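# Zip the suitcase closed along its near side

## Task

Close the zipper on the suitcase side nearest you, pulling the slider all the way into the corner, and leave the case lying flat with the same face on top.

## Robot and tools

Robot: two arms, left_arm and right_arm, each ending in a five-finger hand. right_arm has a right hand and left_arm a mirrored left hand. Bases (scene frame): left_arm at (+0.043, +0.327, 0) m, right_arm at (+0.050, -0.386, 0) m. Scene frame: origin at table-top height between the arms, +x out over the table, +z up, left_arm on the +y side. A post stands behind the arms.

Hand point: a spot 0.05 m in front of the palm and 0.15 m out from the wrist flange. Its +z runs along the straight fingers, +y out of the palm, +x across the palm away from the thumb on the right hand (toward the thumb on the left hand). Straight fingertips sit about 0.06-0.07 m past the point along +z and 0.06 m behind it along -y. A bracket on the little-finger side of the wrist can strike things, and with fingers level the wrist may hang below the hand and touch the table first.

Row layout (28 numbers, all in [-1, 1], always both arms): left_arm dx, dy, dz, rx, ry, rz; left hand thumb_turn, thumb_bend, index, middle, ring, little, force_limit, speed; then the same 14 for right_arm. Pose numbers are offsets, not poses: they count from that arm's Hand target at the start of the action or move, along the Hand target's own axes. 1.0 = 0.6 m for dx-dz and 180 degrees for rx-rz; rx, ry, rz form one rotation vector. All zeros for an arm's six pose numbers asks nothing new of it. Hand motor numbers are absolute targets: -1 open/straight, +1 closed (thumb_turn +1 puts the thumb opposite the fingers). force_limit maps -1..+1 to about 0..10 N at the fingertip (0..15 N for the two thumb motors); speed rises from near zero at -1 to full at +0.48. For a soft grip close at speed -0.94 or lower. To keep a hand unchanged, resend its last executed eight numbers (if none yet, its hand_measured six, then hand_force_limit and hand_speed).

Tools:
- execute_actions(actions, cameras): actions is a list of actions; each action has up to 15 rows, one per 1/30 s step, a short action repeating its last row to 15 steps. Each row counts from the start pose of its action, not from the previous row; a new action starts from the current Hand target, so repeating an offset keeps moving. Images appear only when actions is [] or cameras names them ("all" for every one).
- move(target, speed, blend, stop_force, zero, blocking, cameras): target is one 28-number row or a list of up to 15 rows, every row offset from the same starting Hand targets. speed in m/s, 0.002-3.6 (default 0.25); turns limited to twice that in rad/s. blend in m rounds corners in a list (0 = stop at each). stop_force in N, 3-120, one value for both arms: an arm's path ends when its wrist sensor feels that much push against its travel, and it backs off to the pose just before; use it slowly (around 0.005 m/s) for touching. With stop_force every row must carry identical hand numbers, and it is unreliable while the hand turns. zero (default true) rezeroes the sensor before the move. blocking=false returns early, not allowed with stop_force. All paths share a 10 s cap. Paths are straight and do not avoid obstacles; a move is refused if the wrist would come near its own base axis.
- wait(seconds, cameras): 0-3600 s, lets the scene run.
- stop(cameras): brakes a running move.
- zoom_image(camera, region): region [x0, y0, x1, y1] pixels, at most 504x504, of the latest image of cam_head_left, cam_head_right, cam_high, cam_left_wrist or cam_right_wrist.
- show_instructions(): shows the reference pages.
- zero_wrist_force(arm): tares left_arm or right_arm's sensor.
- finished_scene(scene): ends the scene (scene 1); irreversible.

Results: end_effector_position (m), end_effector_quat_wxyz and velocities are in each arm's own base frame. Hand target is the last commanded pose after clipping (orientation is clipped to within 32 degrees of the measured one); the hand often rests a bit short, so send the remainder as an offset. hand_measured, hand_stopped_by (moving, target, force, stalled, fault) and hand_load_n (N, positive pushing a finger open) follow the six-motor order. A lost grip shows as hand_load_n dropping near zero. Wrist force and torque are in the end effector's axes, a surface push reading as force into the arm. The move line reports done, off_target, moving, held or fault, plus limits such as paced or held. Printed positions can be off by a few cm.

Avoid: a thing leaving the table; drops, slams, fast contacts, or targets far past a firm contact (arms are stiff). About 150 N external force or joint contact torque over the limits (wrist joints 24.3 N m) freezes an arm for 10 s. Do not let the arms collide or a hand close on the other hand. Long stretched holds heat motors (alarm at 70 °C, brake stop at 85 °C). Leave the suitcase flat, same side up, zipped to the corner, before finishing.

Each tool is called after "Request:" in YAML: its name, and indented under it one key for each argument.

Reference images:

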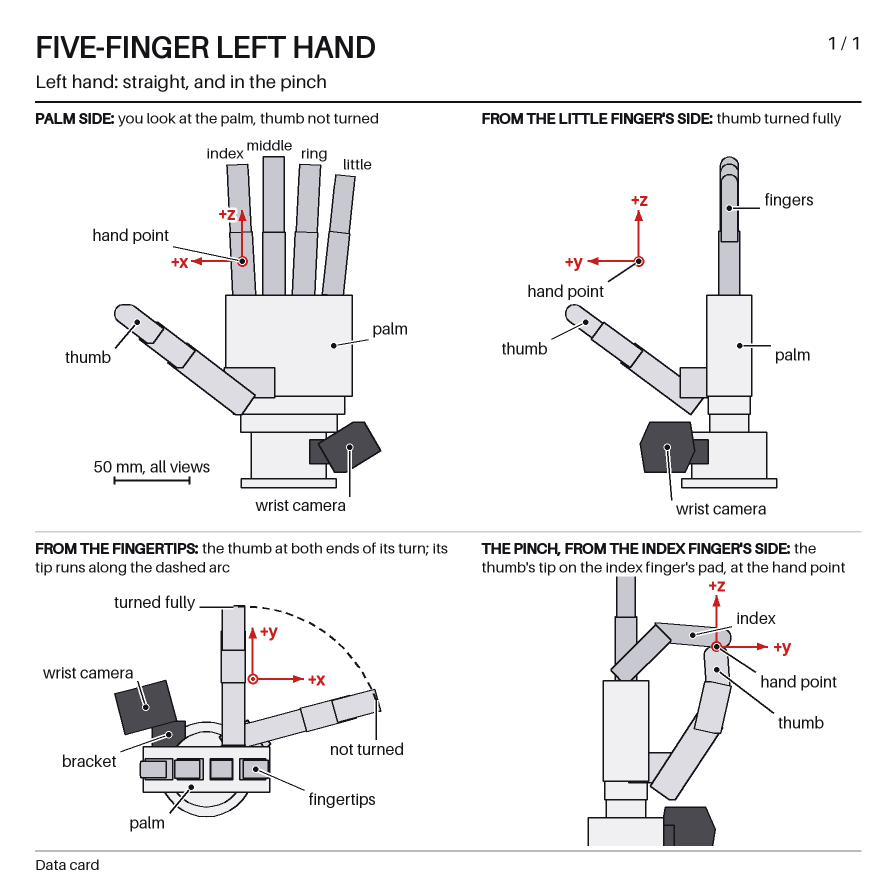

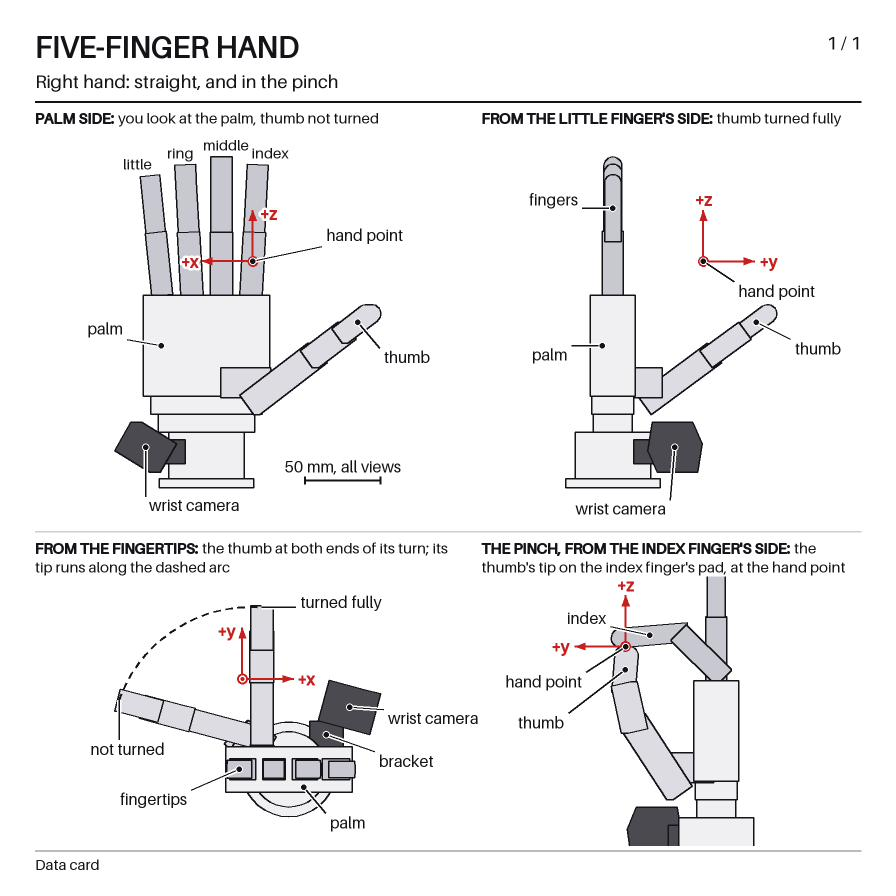

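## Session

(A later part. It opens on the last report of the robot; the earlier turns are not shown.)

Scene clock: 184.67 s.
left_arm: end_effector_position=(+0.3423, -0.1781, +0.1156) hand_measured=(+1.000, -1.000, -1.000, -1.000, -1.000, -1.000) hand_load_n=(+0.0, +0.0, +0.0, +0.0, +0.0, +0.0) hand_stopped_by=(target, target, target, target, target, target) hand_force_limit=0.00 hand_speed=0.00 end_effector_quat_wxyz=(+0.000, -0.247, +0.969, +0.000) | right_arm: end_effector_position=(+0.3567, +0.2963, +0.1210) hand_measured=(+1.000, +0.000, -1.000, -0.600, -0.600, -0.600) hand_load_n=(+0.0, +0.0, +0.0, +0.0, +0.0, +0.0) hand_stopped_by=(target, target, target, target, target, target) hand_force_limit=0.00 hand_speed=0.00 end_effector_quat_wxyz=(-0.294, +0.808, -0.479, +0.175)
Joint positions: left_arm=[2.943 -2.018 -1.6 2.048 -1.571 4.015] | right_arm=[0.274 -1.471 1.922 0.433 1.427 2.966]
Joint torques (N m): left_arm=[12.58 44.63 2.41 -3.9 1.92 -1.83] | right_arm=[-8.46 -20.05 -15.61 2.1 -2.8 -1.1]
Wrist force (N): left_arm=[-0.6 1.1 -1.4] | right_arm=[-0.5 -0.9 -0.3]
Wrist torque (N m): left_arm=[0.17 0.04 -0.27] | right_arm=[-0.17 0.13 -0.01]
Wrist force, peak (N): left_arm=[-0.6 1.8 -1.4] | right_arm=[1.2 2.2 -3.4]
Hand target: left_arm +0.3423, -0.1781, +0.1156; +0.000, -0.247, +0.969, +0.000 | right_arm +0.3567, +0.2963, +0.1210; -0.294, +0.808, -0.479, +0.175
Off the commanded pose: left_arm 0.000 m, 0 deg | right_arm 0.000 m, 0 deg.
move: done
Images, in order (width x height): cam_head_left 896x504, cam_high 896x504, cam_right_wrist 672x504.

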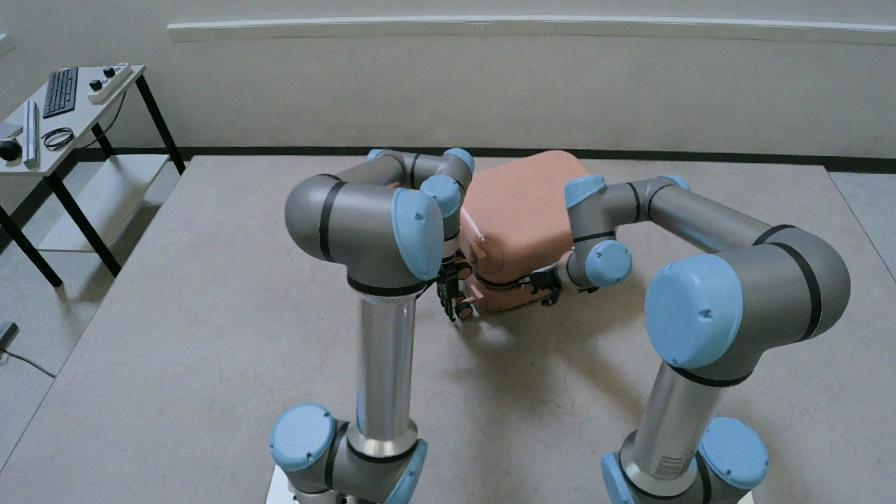

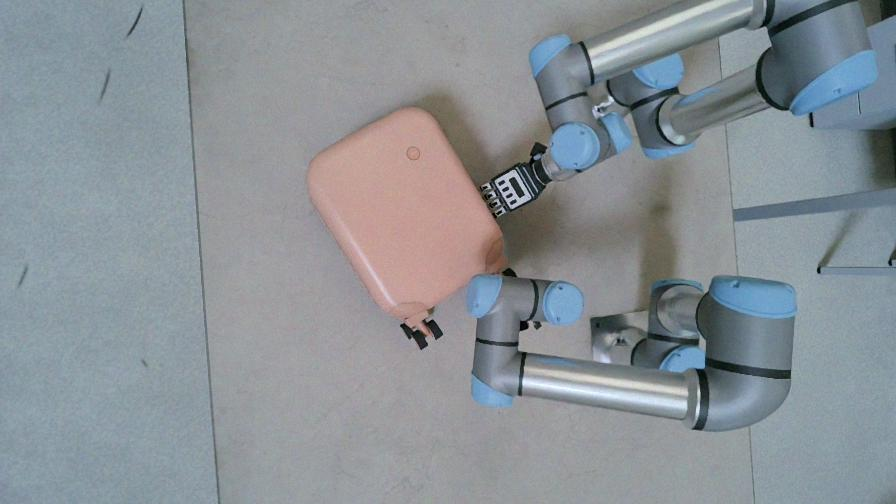

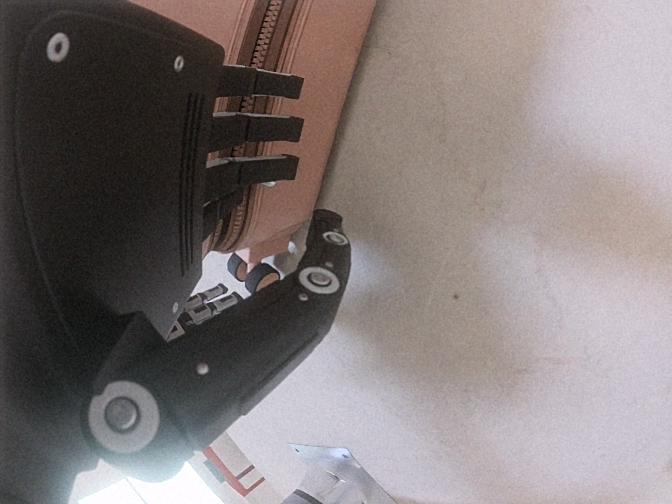

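Request:
move:
  target:
    - [0,0,0,0,0,0,1,-1,-1,-1,-1,-1,0,0,0,0.0255,-0.0214,0,0,0,1,0,-1,-0.6,-0.6,-0.6,0,0]
    - [0,0,0,0,0,0,1,-1,-1,-1,-1,-1,0,0,0.0467,0.0373,-0.0073,0,0,0,1,0,-1,-0.6,-0.6,-0.6,0,0]
  speed: 0.08

Request:
move:
  target: [0,0,0,0,0,0,1,-1,-1,-1,-1,-1,0,0,0,-0.0383,0.0321,0,0,0,1,0,-1,-0.6,-0.6,-0.6,0,0]
  speed: 0.015
  stop_force: 3
  cameras: ["cam_high","cam_head_left","cam_right_wrist"]

Request:
zoom_image:
  camera: "cam_head_left"
  region: [470, 240, 570, 320]

Request:
zoom_image:
  camera: "cam_right_wrist"
  region: [160, 110, 360, 310]

Scene clock: 187.70 s.
left_arm: end_effector_position=(+0.3423, -0.1781, +0.1156) hand_measured=(+1.000, -1.000, -1.000, -1.000, -1.000, -1.000) hand_load_n=(+0.0, +0.0, +0.0, +0.0, +0.0, +0.0) hand_stopped_by=(target, target, target, target, target, target) hand_force_limit=0.00 hand_speed=0.00 end_effector_quat_wxyz=(+0.000, -0.247, +0.969, +0.000) | right_arm: end_effector_position=(+0.3525, +0.2621, +0.1099) hand_measured=(+1.000, +0.000, -1.000, -0.600, -0.600, -0.600) hand_load_n=(+0.0, +0.0, +0.0, +0.0, +0.0, +0.0) hand_stopped_by=(target, target, target, target, target, target) hand_force_limit=0.00 hand_speed=0.00 end_effector_quat_wxyz=(-0.294, +0.808, -0.479, +0.175)
Joint positions: left_arm=[2.943 -2.018 -1.6 2.048 -1.571 4.015] | right_arm=[0.167 -1.513 2.003 0.409 1.36 2.883]
Joint torques (N m): left_arm=[12.31 44.34 2.47 -3.91 1.93 -1.87] | right_arm=[-2.84 -25.41 -28.02 2.76 2.23 0.89]
Wrist force (N): left_arm=[-0.6 1.4 -1.5] | right_arm=[-0.8 -0.6 0.0]
Wrist torque (N m): left_arm=[0.22 0.03 -0.28] | right_arm=[-0.13 0.18 -0.03]
Wrist force, peak (N): left_arm=[-0.6 1.6 -1.6] | right_arm=[-1.5 -0.9 -0.6]
Hand target: left_arm +0.3423, -0.1781, +0.1156; +0.000, -0.247, +0.969, +0.000 | right_arm +0.3526, +0.2621, +0.1100; -0.294, +0.808, -0.479, +0.175
Off the commanded pose: left_arm 0.000 m, 0 deg | right_arm 0.000 m, 0 deg.
move: done

Scene clock: 190.00 s.
left_arm: end_effector_position=(+0.3423, -0.1781, +0.1156) hand_measured=(+1.000, -1.000, -1.000, -1.000, -1.000, -1.000) hand_load_n=(+0.0, +0.0, +0.0, +0.0, +0.0, +0.0) hand_stopped_by=(target, target, target, target, target, target) hand_force_limit=0.00 hand_speed=0.00 end_effector_quat_wxyz=(+0.000, -0.247, +0.969, +0.000) | right_arm: end_effector_position=(+0.3723, +0.2728, +0.1100) hand_measured=(+1.000, +0.000, -1.000, -0.600, -0.600, -0.600) hand_load_n=(+0.0, +0.0, -1.0, +0.0, +0.0, +0.0) hand_stopped_by=(target, target, target, target, target, target) hand_force_limit=0.00 hand_speed=0.00 end_effector_quat_wxyz=(-0.294, +0.808, -0.479, +0.175)
Joint positions: left_arm=[2.943 -2.018 -1.6 2.048 -1.571 4.015] | right_arm=[0.19 -1.459 1.942 0.412 1.374 2.901]
Joint torques (N m): left_arm=[12.34 44.45 2.44 -3.94 2 -1.83] | right_arm=[-8.26 -27.63 -6.64 -0.36 -2.87 -1.29]
Wrist force (N): left_arm=[-0.4 1.3 -1.6] | right_arm=[-0.7 0.3 -2.7]
Wrist torque (N m): left_arm=[0.21 0.00 -0.26] | right_arm=[0.06 0.23 -0.01]
Wrist force, peak (N): left_arm=[-0.8 1.5 -1.5] | right_arm=[-1.0 2.0 -7.4]
Hand target: left_arm +0.3423, -0.1781, +0.1156; +0.000, -0.247, +0.969, +0.000 | right_arm +0.3723, +0.2728, +0.1100; -0.294, +0.808, -0.479, +0.175 (not the last commanded pose)
Off the commanded pose: left_arm 0.000 m, 0 deg | right_arm 0.008 m, 0 deg.
move: contact (right_arm)
Images, in order (width x height): cam_head_left 896x504, cam_high 896x504, cam_right_wrist 672x504.

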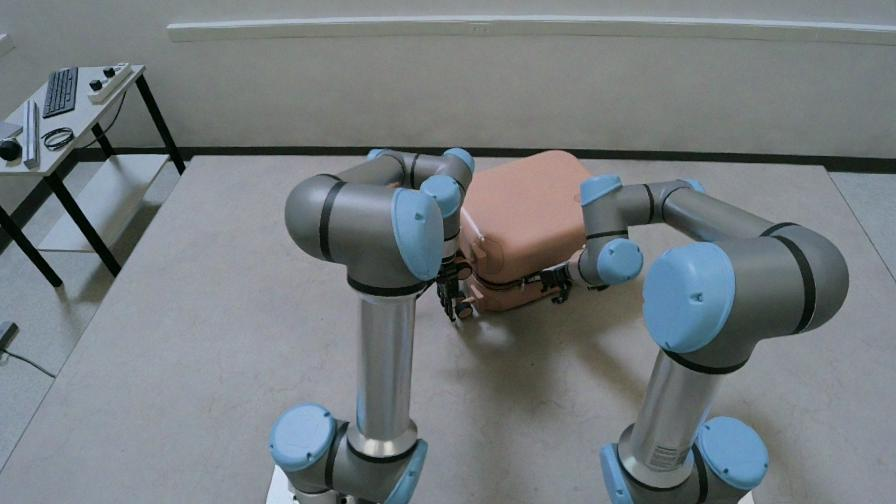

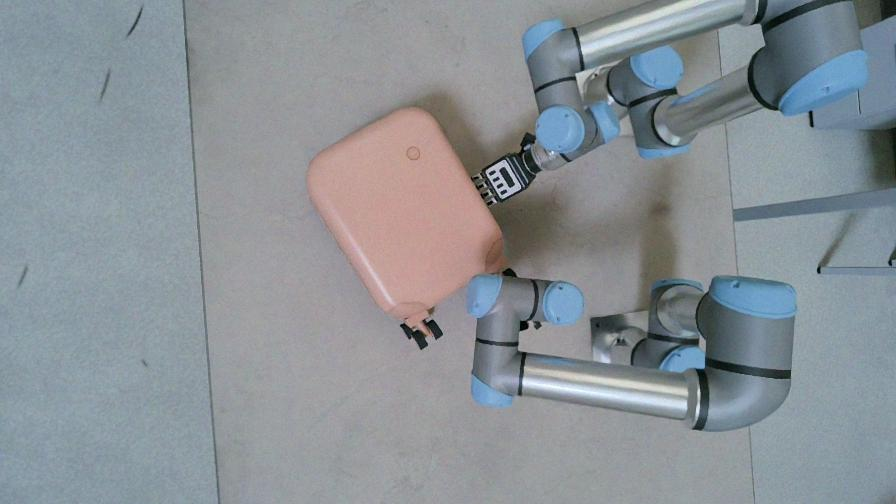

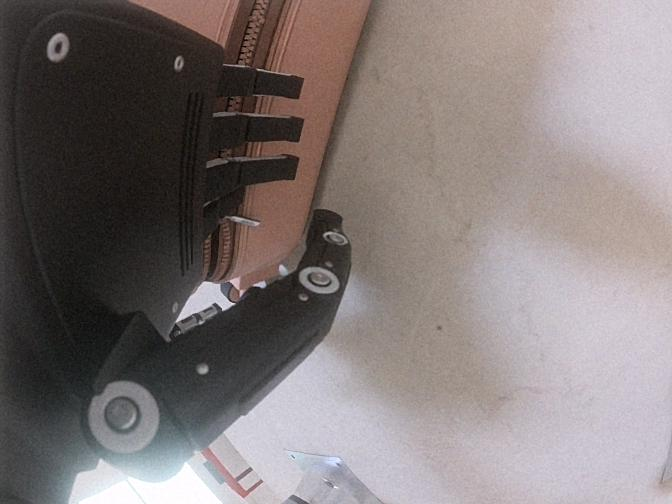

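Scaled by 5.040 from the camera's image (finer frame: 1280x720).

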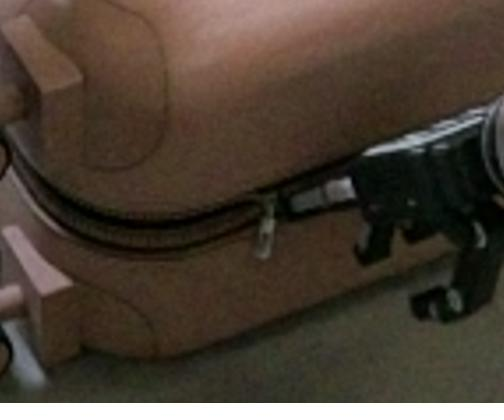

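Scaled by 2.520 from the camera's image (finer frame: 960x720).

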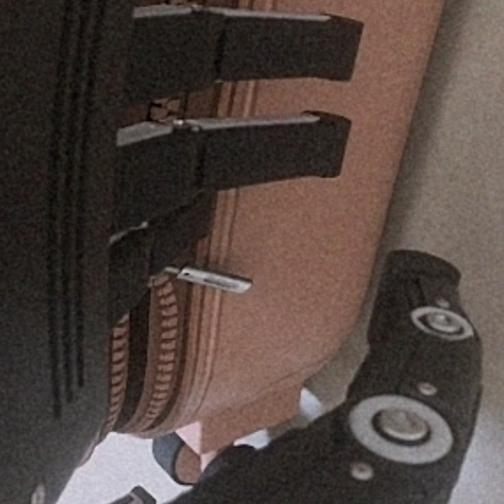

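Request:
move:
  target: [0,0,0,0,0,0,1,-1,-1,-1,-1,-1,0,0,-0.035,0,0,0,0,0,1,0,-1,-0.6,-0.6,-0.6,0,0]
  speed: 0.015
  stop_force: 20
  cameras: ["cam_high","cam_head_left","cam_right_wrist"]

Request:
zoom_image:
  camera: "cam_head_left"
  region: [470, 240, 570, 320]

Request:
zoom_image:
  camera: "cam_right_wrist"
  region: [160, 110, 360, 310]

Scene clock: 192.77 s.
left_arm: end_effector_position=(+0.3423, -0.1781, +0.1156) hand_measured=(+1.000, -1.000, -1.000, -1.000, -1.000, -1.000) hand_load_n=(+0.0, +0.0, +0.0, +0.0, +0.0, +0.0) hand_stopped_by=(target, target, target, target, target, target) hand_force_limit=0.00 hand_speed=0.00 end_effector_quat_wxyz=(+0.000, -0.247, +0.969, +0.000) | right_arm: end_effector_position=(+0.3623, +0.2913, +0.1100) hand_measured=(+1.000, +0.000, -1.000, -0.600, -0.600, -0.600) hand_load_n=(+0.0, +0.0, -2.5, +0.0, +0.0, +0.0) hand_stopped_by=(target, target, target, target, target, target) hand_force_limit=0.00 hand_speed=0.00 end_effector_quat_wxyz=(-0.294, +0.808, -0.479, +0.175)
Joint positions: left_arm=[2.943 -2.018 -1.6 2.048 -1.571 4.015] | right_arm=[0.254 -1.455 1.936 0.405 1.414 2.951]
Joint torques (N m): left_arm=[3.68 44.31 2.26 -3.84 1.84 -1.87] | right_arm=[-3.32 -17.61 -15.76 2.42 -5.28 -1.46]
Wrist force (N): left_arm=[-3.3 5.5 -1.2] | right_arm=[8.5 1.8 -1.7]
Wrist torque (N m): left_arm=[0.55 0.25 -0.54] | right_arm=[0.10 0.30 0.59]
Wrist force, peak (N): left_arm=[-3.4 5.8 -1.4] | right_arm=[10.8 1.5 -1.6]
Hand target: left_arm +0.3423, -0.1781, +0.1156; +0.000, -0.247, +0.969, +0.000 | right_arm +0.3622, +0.2913, +0.1100; -0.294, +0.808, -0.479, +0.175
Off the commanded pose: left_arm 0.000 m, 0 deg | right_arm 0.000 m, 0 deg.
move: done
Images, in order (width x height): cam_head_left 896x504, cam_high 896x504, cam_right_wrist 672x504.

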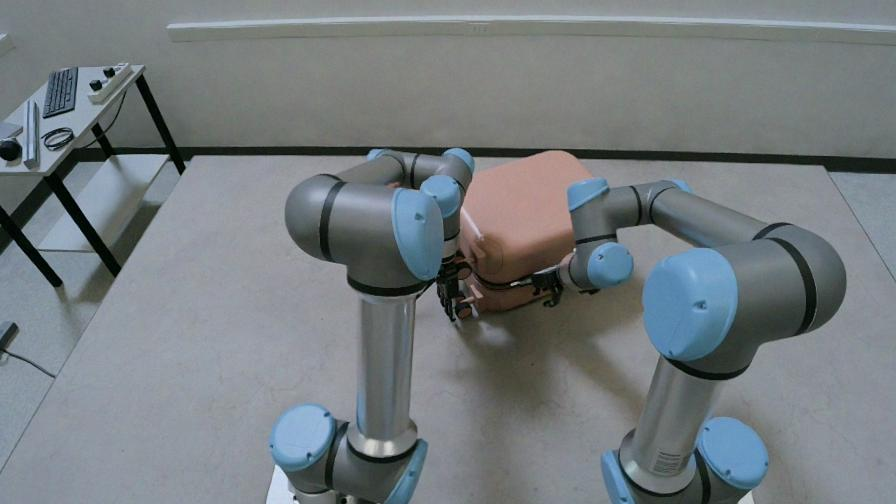

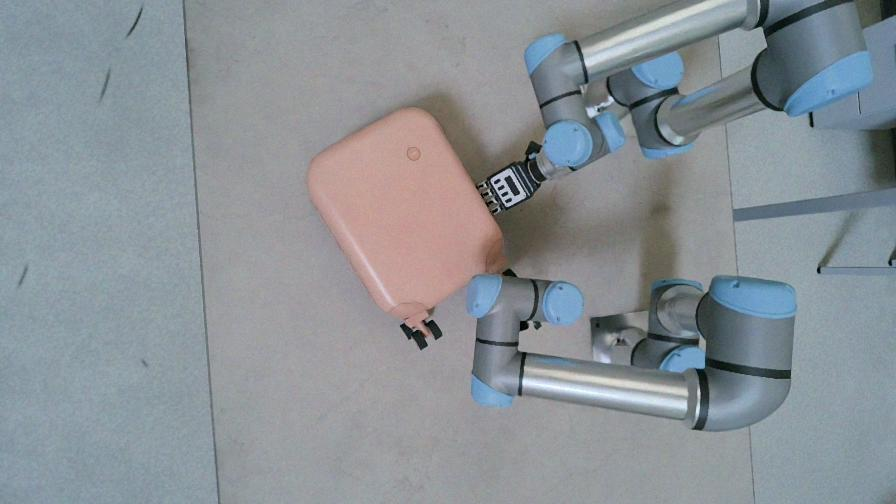

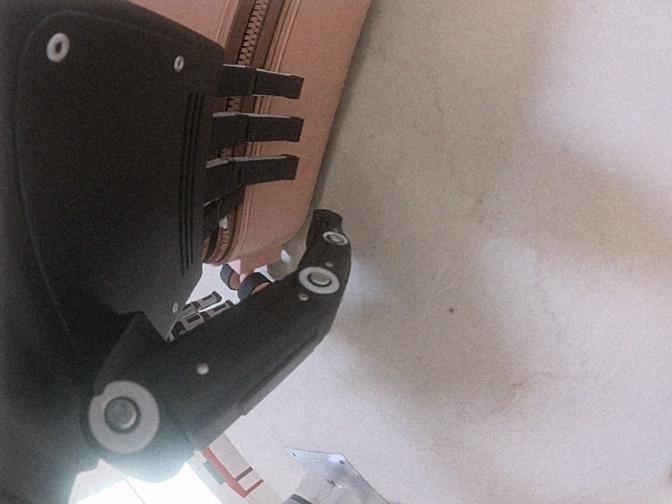

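Scaled by 5.040 from the camera's image (finer frame: 1280x720).

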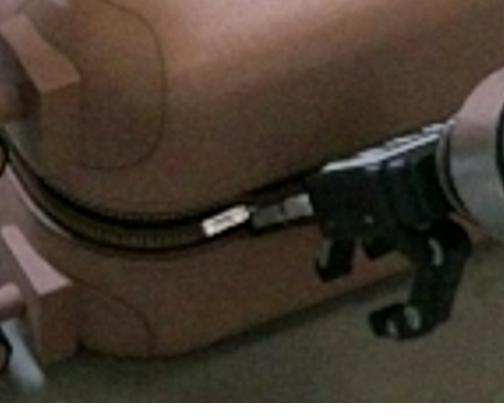

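Scaled by 2.520 from the camera's image (finer frame: 960x720).

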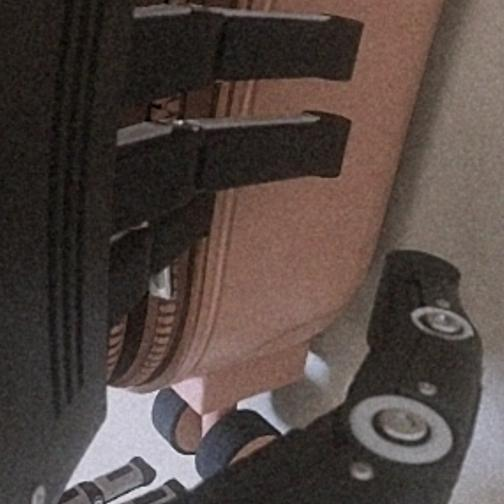

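Request:
move:
  target: [0,0,0,0,0,0,1,-1,-1,-1,-1,-1,0,0,-0.03,0,0,0,0,0,1,0,-1,-0.6,-0.6,-0.6,0,0]
  speed: 0.015
  stop_force: 20
  cameras: ["cam_high","cam_head_left","cam_right_wrist"]

Request:
zoom_image:
  camera: "cam_head_left"
  region: [470, 240, 570, 320]

Request:
zoom_image:
  camera: "cam_right_wrist"
  region: [160, 110, 360, 310]

Scene clock: 195.53 s.
left_arm: end_effector_position=(+0.3423, -0.1781, +0.1156) hand_measured=(+1.000, -1.000, -1.000, -1.000, -1.000, -1.000) hand_load_n=(+0.0, +0.0, +0.0, +0.0, +0.0, +0.0) hand_stopped_by=(target, target, target, target, target, target) hand_force_limit=0.00 hand_speed=0.00 end_effector_quat_wxyz=(+0.000, -0.247, +0.969, +0.000) | right_arm: end_effector_position=(+0.3536, +0.3071, +0.1100) hand_measured=(+1.000, +0.000, -1.000, -0.600, -0.600, -0.600) hand_load_n=(+0.0, +0.0, -1.5, +0.0, +0.0, +0.0) hand_stopped_by=(target, target, target, target, target, target) hand_force_limit=0.00 hand_speed=0.00 end_effector_quat_wxyz=(-0.294, +0.808, -0.479, +0.175)
Joint positions: left_arm=[2.943 -2.018 -1.6 2.048 -1.571 4.015] | right_arm=[0.309 -1.449 1.927 0.401 1.449 2.994]
Joint torques (N m): left_arm=[-9.99 44.14 5.36 -3.88 2.05 -1.95] | right_arm=[-4.79 -22.9 -13.81 1.48 -4.94 -1.3]
Wrist force (N): left_arm=[-3.9 8.7 -1.2] | right_arm=[6.8 0.8 -1.1]
Wrist torque (N m): left_arm=[0.84 0.28 -0.66] | right_arm=[-0.02 0.45 0.48]
Wrist force, peak (N): left_arm=[-3.9 8.9 -1.1] | right_arm=[13.3 0.9 -2.0]
Hand target: left_arm +0.3423, -0.1781, +0.1156; +0.000, -0.247, +0.969, +0.000 | right_arm +0.3536, +0.3071, +0.1100; -0.294, +0.808, -0.479, +0.175
Off the commanded pose: left_arm 0.000 m, 0 deg | right_arm 0.000 m, 0 deg.
move: done
Images, in order (width x height): cam_head_left 896x504, cam_high 896x504, cam_right_wrist 672x504.

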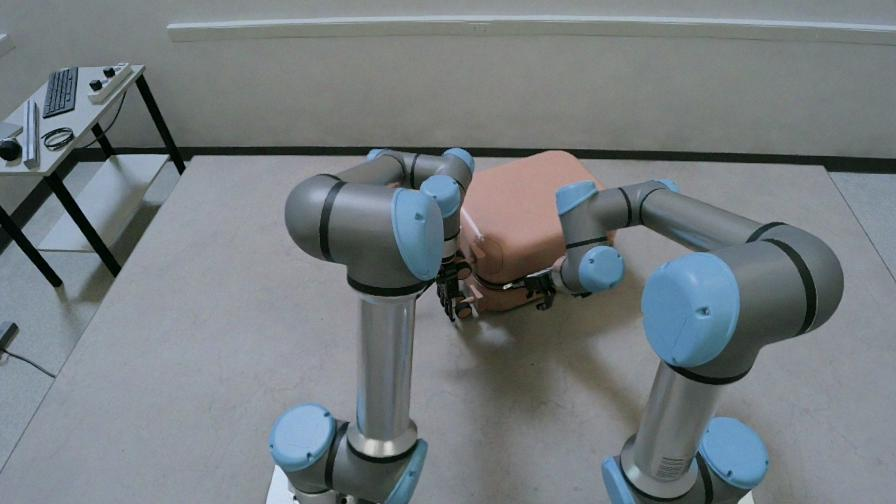

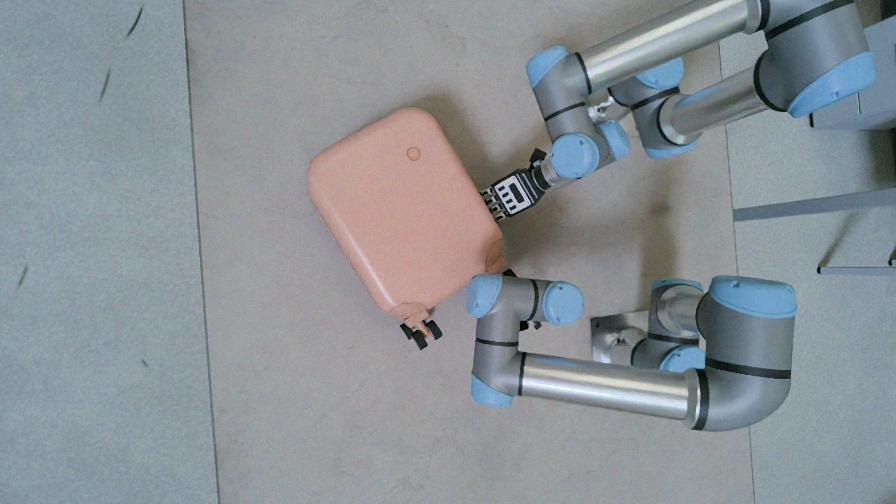

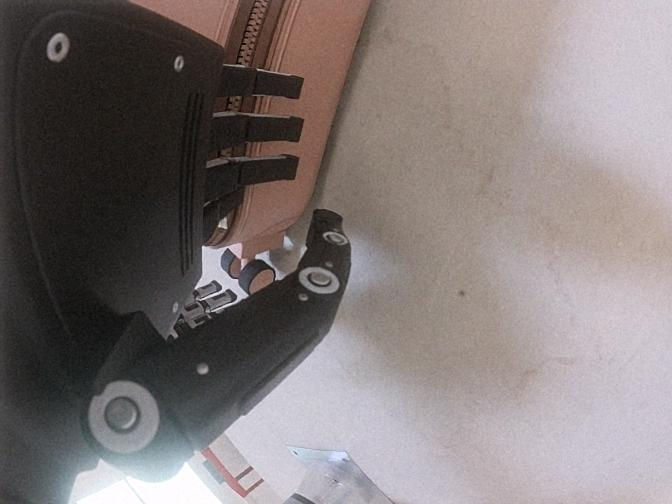

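Scaled by 5.040 from the camera's image (finer frame: 1280x720).

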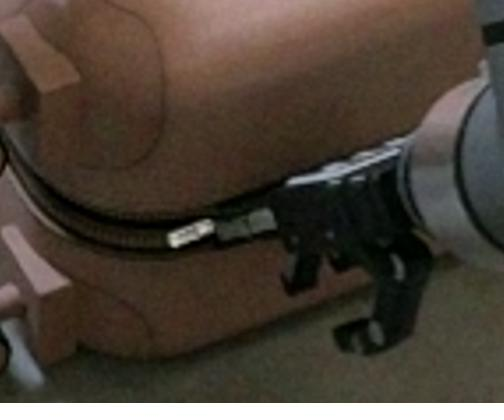

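Scaled by 2.520 from the camera's image (finer frame: 960x720).

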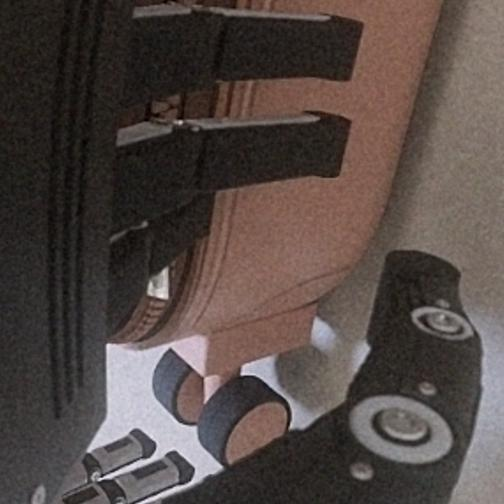

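Request:
move:
  target: [0,0,0,0,0,0,1,-1,-1,-1,-1,-1,0,0,-0.035,0,0,0,0,0,1,0,-1,-0.6,-0.6,-0.6,0,0]
  speed: 0.015
  stop_force: 22
  cameras: ["cam_high","cam_head_left","cam_right_wrist"]

Request:
zoom_image:
  camera: "cam_head_left"
  region: [470, 240, 570, 320]

Request:
zoom_image:
  camera: "cam_right_wrist"
  region: [160, 110, 360, 310]

Scene clock: 199.03 s.
left_arm: end_effector_position=(+0.3423, -0.1781, +0.1156) hand_measured=(+1.000, -1.000, -1.000, -1.000, -1.000, -1.000) hand_load_n=(+0.0, +0.0, +0.0, +0.0, +0.5, +0.0) hand_stopped_by=(target, target, target, target, target, target) hand_force_limit=0.00 hand_speed=0.00 end_effector_quat_wxyz=(+0.000, -0.247, +0.969, +0.000) | right_arm: end_effector_position=(+0.3435, +0.3255, +0.1099) hand_measured=(+1.000, +0.000, -1.000, -0.600, -0.600, -0.600) hand_load_n=(+0.0, +0.0, +0.0, +0.0, +0.0, +0.0) hand_stopped_by=(target, target, target, target, target, target) hand_force_limit=0.00 hand_speed=0.00 end_effector_quat_wxyz=(-0.294, +0.808, -0.479, +0.175)
Joint positions: left_arm=[2.943 -2.018 -1.6 2.048 -1.571 4.015] | right_arm=[0.372 -1.438 1.914 0.399 1.49 3.043]
Joint torques (N m): left_arm=[-10.71 43.7 9.27 -1.9 1.99 -1.79] | right_arm=[-4.06 -27.76 -7.32 2.56 -4.65 -1.17]
Wrist force (N): left_arm=[-1.8 12.7 -1.1] | right_arm=[5.9 -0.7 -1.1]
Wrist torque (N m): left_arm=[1.10 0.11 -0.55] | right_arm=[-0.07 0.52 0.45]
Wrist force, peak (N): left_arm=[-4.3 16.1 -0.4] | right_arm=[20.6 -1.1 -1.4]
Hand target: left_arm +0.3423, -0.1781, +0.1156; +0.000, -0.247, +0.969, +0.000 | right_arm +0.3435, +0.3255, +0.1099; -0.294, +0.808, -0.479, +0.175
Off the commanded pose: left_arm 0.000 m, 0 deg | right_arm 0.000 m, 0 deg.
move: done
Images, in order (width x height): cam_head_left 896x504, cam_high 896x504, cam_right_wrist 672x504.

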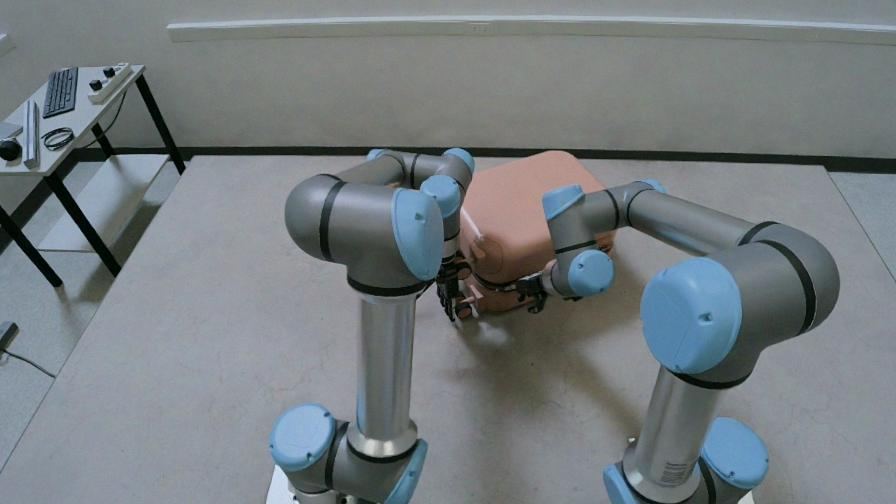

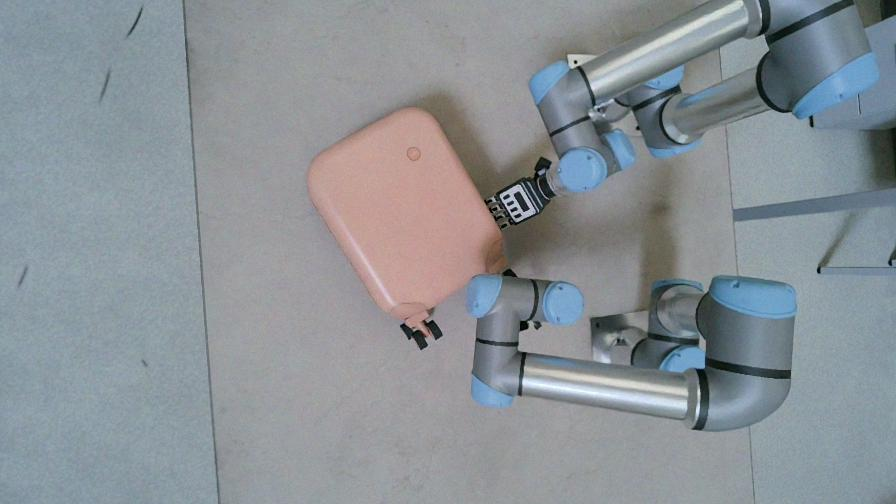

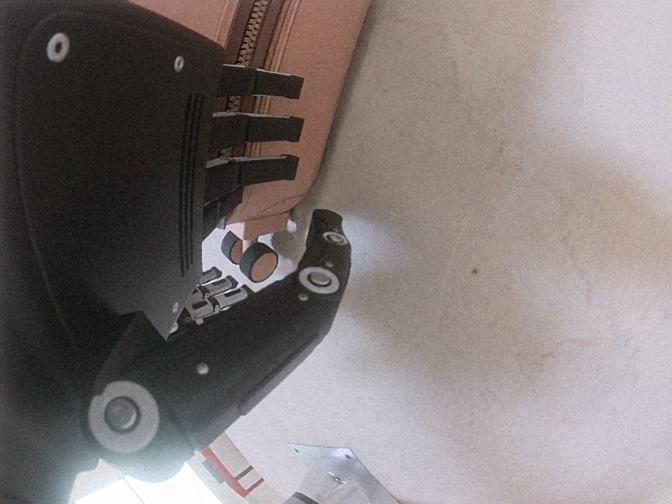

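Scaled by 5.040 from the camera's image (finer frame: 1280x720).

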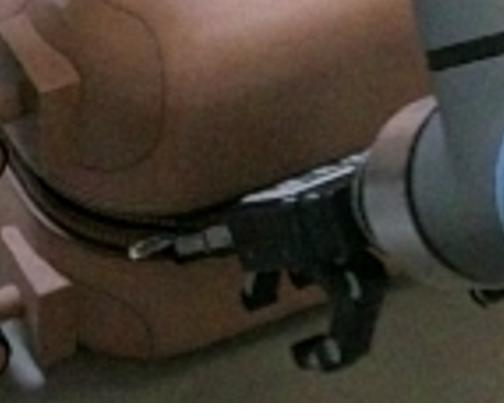

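Scaled by 2.520 from the camera's image (finer frame: 960x720).

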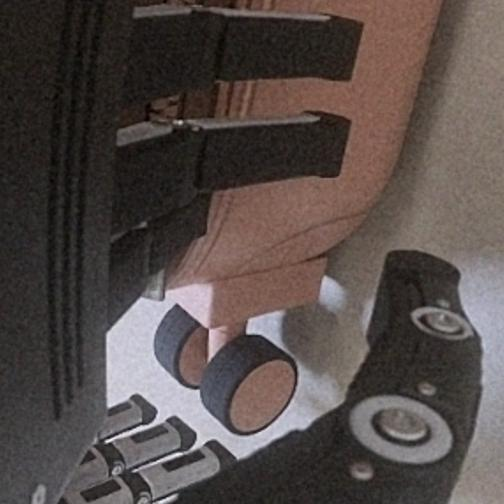

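Request:
move:
  target:
    - [0,0,0,0,0,0,1,-1,-1,-1,-1,-1,0,0,0.01,0.0051,-0.0043,0,0,0,1,0,-1,-0.6,-0.6,-0.6,0,0]
    - [0,0,0,0,0,0,1,-1,-1,-1,-1,-1,0,0,-0.0594,-0.0083,0.0070,0,0.107,0.1277,1,0,-1,-0.6,-0.6,-0.6,0,0]
  speed: 0.1
  cameras: ["cam_high","cam_head_left","cam_right_wrist"]

Request:
zoom_image:
  camera: "cam_head_left"
  region: [470, 240, 570, 320]

Request:
zoom_image:
  camera: "cam_right_wrist"
  region: [160, 110, 360, 310]

Scene clock: 204.70 s.
left_arm: end_effector_position=(+0.3423, -0.1781, +0.1156) hand_measured=(+1.000, -1.000, -1.000, -1.000, -1.000, -1.000) hand_load_n=(+0.5, +0.0, -0.5, +0.0, +0.0, +0.0) hand_stopped_by=(target, target, target, target, target, target) hand_force_limit=0.00 hand_speed=0.00 end_effector_quat_wxyz=(+0.000, -0.247, +0.969, +0.000) | right_arm: end_effector_position=(+0.3322, +0.3599, +0.1099) hand_measured=(+1.000, +0.000, -1.000, -0.600, -0.600, -0.600) hand_load_n=(+0.0, +0.0, +0.0, +0.0, +0.0, +0.0) hand_stopped_by=(target, target, target, target, target, target) hand_force_limit=0.00 hand_speed=0.00 end_effector_quat_wxyz=(-0.240, +0.656, -0.672, +0.245)
Joint positions: left_arm=[2.943 -2.018 -1.6 2.048 -1.571 4.015] | right_arm=[0.65 -1.316 1.789 0.515 1.984 3.689]
Joint torques (N m): left_arm=[-10.28 43.76 15.74 -0.35 1.99 -1.77] | right_arm=[-6.57 -33.62 -5.61 0.6 -1.84 1.23]
Wrist force (N): left_arm=[0.2 7.4 -1.8] | right_arm=[-1.3 -0.2 -0.6]
Wrist torque (N m): left_arm=[0.71 -0.05 -0.31] | right_arm=[-0.05 0.36 0.05]
Wrist force, peak (N): left_arm=[-1.7 13.1 -1.2] | right_arm=[6.0 -1.2 -0.8]
Hand target: left_arm +0.3423, -0.1781, +0.1156; +0.000, -0.247, +0.969, +0.000 | right_arm +0.3322, +0.3599, +0.1099; -0.240, +0.656, -0.672, +0.245
Off the commanded pose: left_arm 0.000 m, 0 deg | right_arm 0.000 m, 0 deg.
move: done
Images, in order (width x height): cam_head_left 896x504, cam_high 896x504, cam_right_wrist 672x504.

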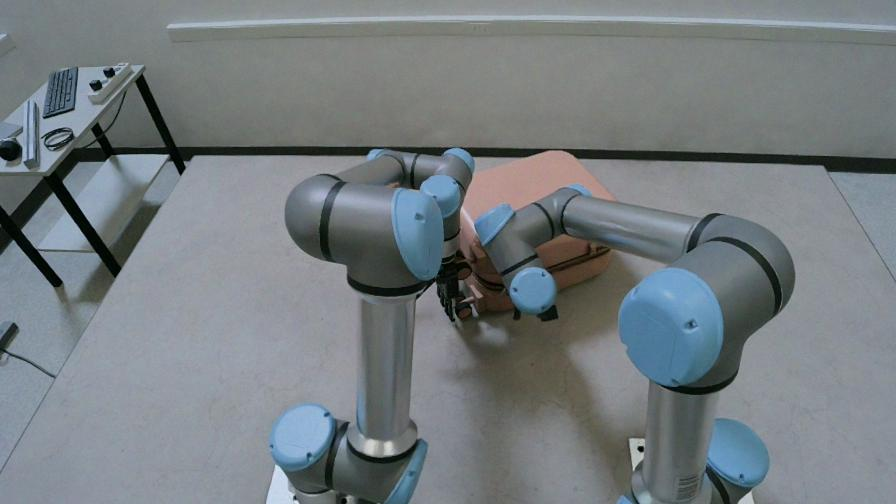

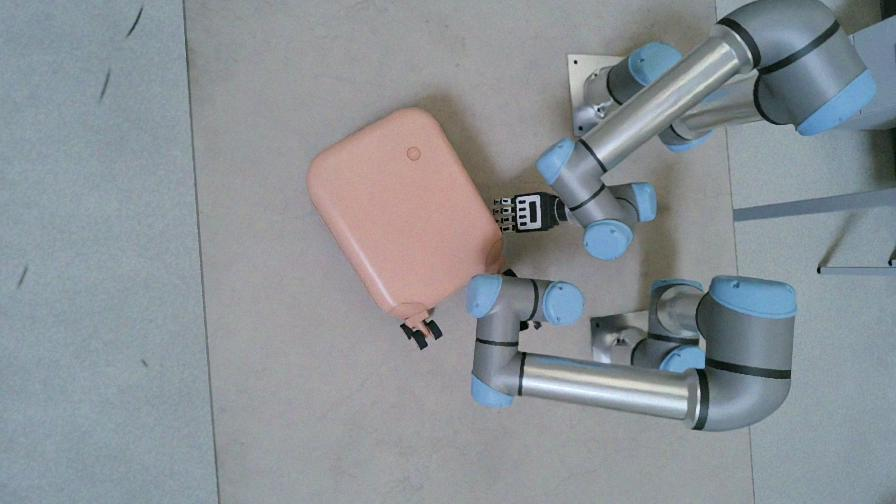

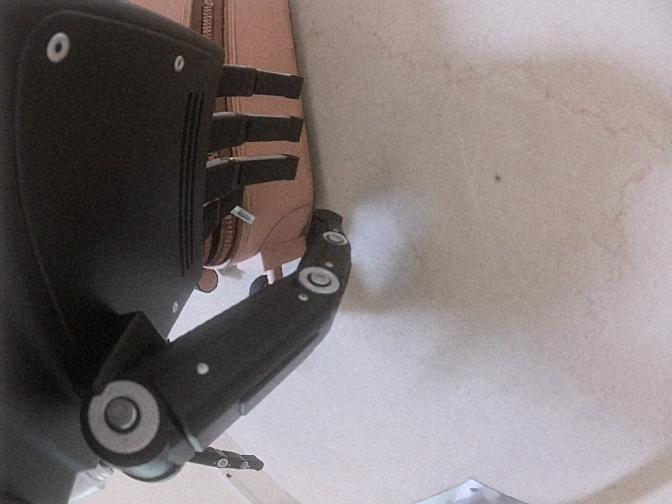

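Scaled by 5.040 from the camera's image (finer frame: 1280x720).

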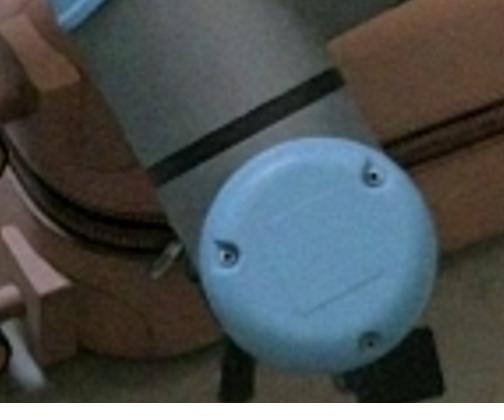

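Scaled by 2.520 from the camera's image (finer frame: 960x720).

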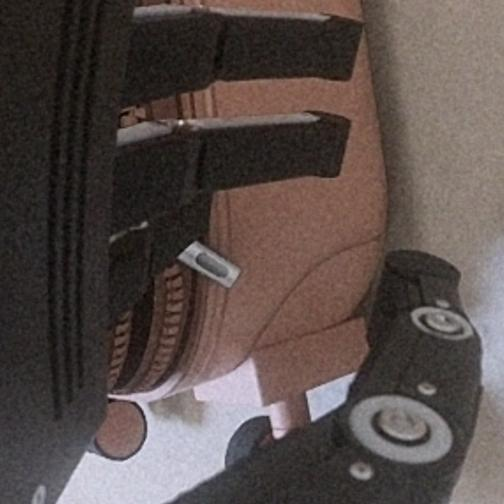

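Request:
move:
  target: [0,0,0,0,0,0,1,-1,-1,-1,-1,-1,0,0,-0.0431,0.0072,-0.006,0,0,0,1,0,-1,-0.6,-0.6,-0.6,0,0]
  speed: 0.015
  stop_force: 25
  cameras: ["cam_high","cam_head_left","cam_right_wrist"]

Request:
zoom_image:
  camera: "cam_head_left"
  region: [450, 230, 570, 330]

Request:
zoom_image:
  camera: "cam_right_wrist"
  region: [160, 110, 360, 310]

Scene clock: 209.27 s.
left_arm: end_effector_position=(+0.3423, -0.1781, +0.1156) hand_measured=(+1.000, -1.000, -1.000, -1.000, -1.000, -1.000) hand_load_n=(+0.0, -0.5, +0.0, +0.0, +0.0, +0.0) hand_stopped_by=(target, target, target, target, target, target) hand_force_limit=0.00 hand_speed=0.00 end_effector_quat_wxyz=(+0.000, -0.247, +0.969, +0.000) | right_arm: end_effector_position=(+0.3271, +0.3859, +0.1099) hand_measured=(+1.000, +0.000, -1.000, -0.600, -0.600, -0.600) hand_load_n=(+0.0, +0.0, -0.5, +0.0, +0.0, +0.0) hand_stopped_by=(target, target, target, target, target, target) hand_force_limit=0.00 hand_speed=0.00 end_effector_quat_wxyz=(-0.240, +0.656, -0.672, +0.245)
Joint positions: left_arm=[2.943 -2.018 -1.6 2.048 -1.571 4.015] | right_arm=[0.711 -1.267 1.73 0.549 2.017 3.746]
Joint torques (N m): left_arm=[-10.06 43.91 21.44 -2.19 1.84 -1.86] | right_arm=[-8.13 -35.58 -6.16 0.54 -2.06 -1.31]
Wrist force (N): left_arm=[-0.2 4.4 -1.5] | right_arm=[-1.4 -0.2 -0.6]
Wrist torque (N m): left_arm=[0.46 0.00 -0.28] | right_arm=[-0.05 0.33 -0.03]
Wrist force, peak (N): left_arm=[-2.3 8.8 -0.9] | right_arm=[11.2 -0.7 -2.6]
Hand target: left_arm +0.3423, -0.1781, +0.1156; +0.000, -0.247, +0.969, +0.000 | right_arm +0.3271, +0.3859, +0.1099; -0.240, +0.656, -0.672, +0.245
Off the commanded pose: left_arm 0.000 m, 0 deg | right_arm 0.000 m, 0 deg.
move: done
Images, in order (width x height): cam_head_left 896x504, cam_high 896x504, cam_right_wrist 672x504.

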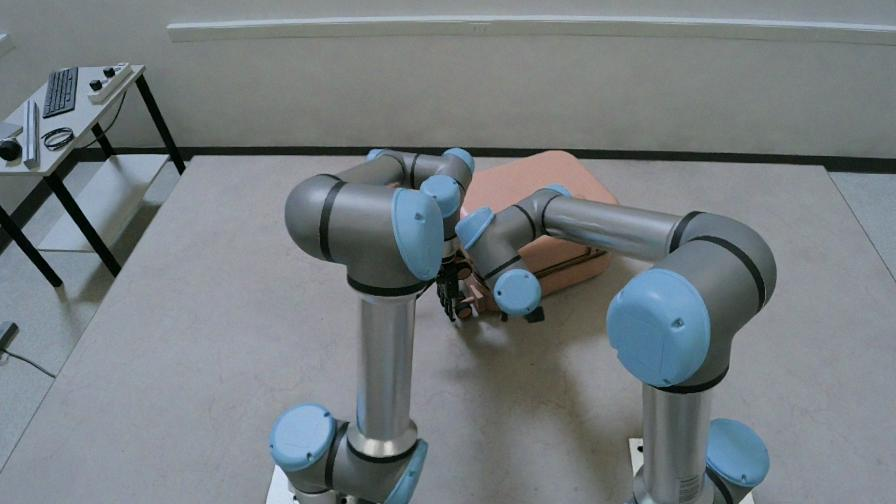

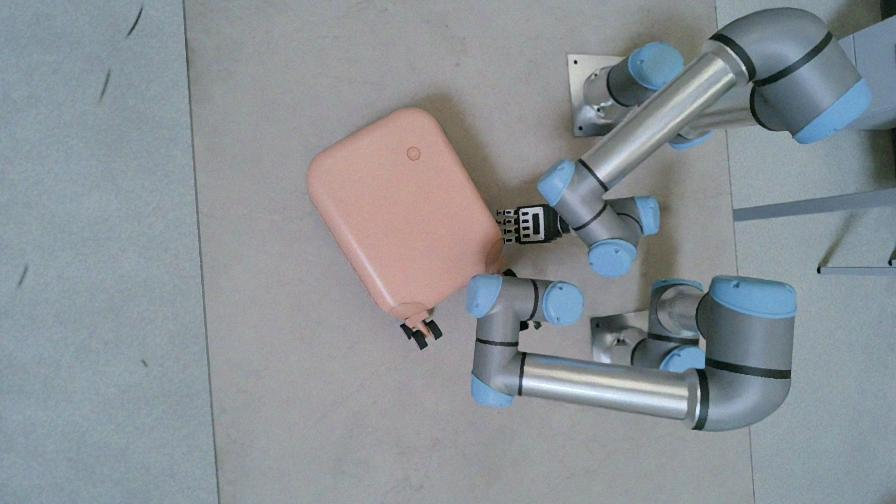

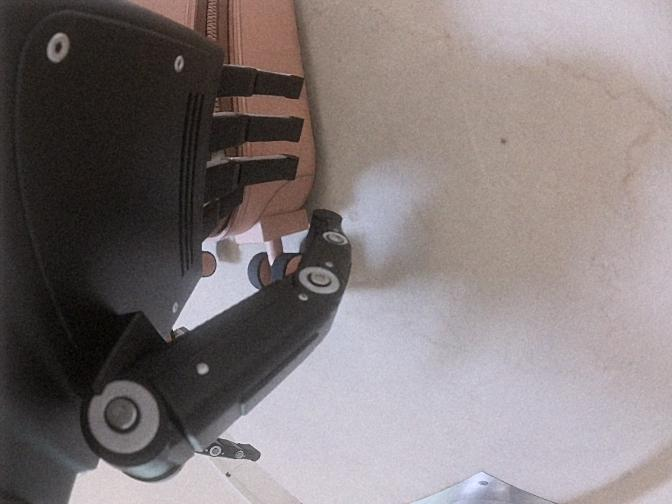

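Scaled by 4.200 from the camera's image (finer frame: 1280x720).

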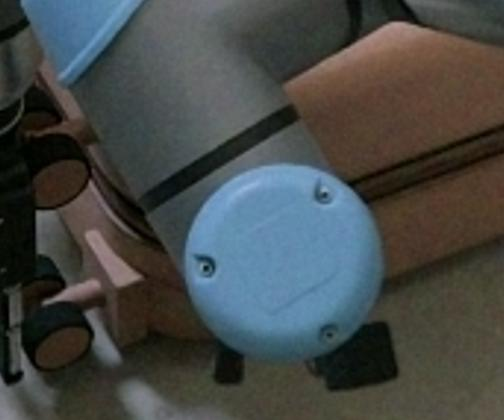

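Scaled by 2.520 from the camera's image (finer frame: 960x720).

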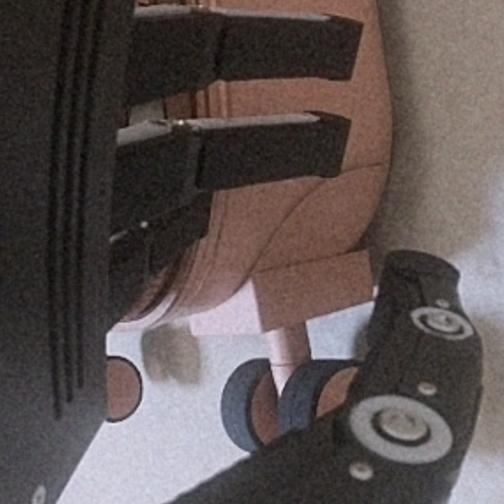

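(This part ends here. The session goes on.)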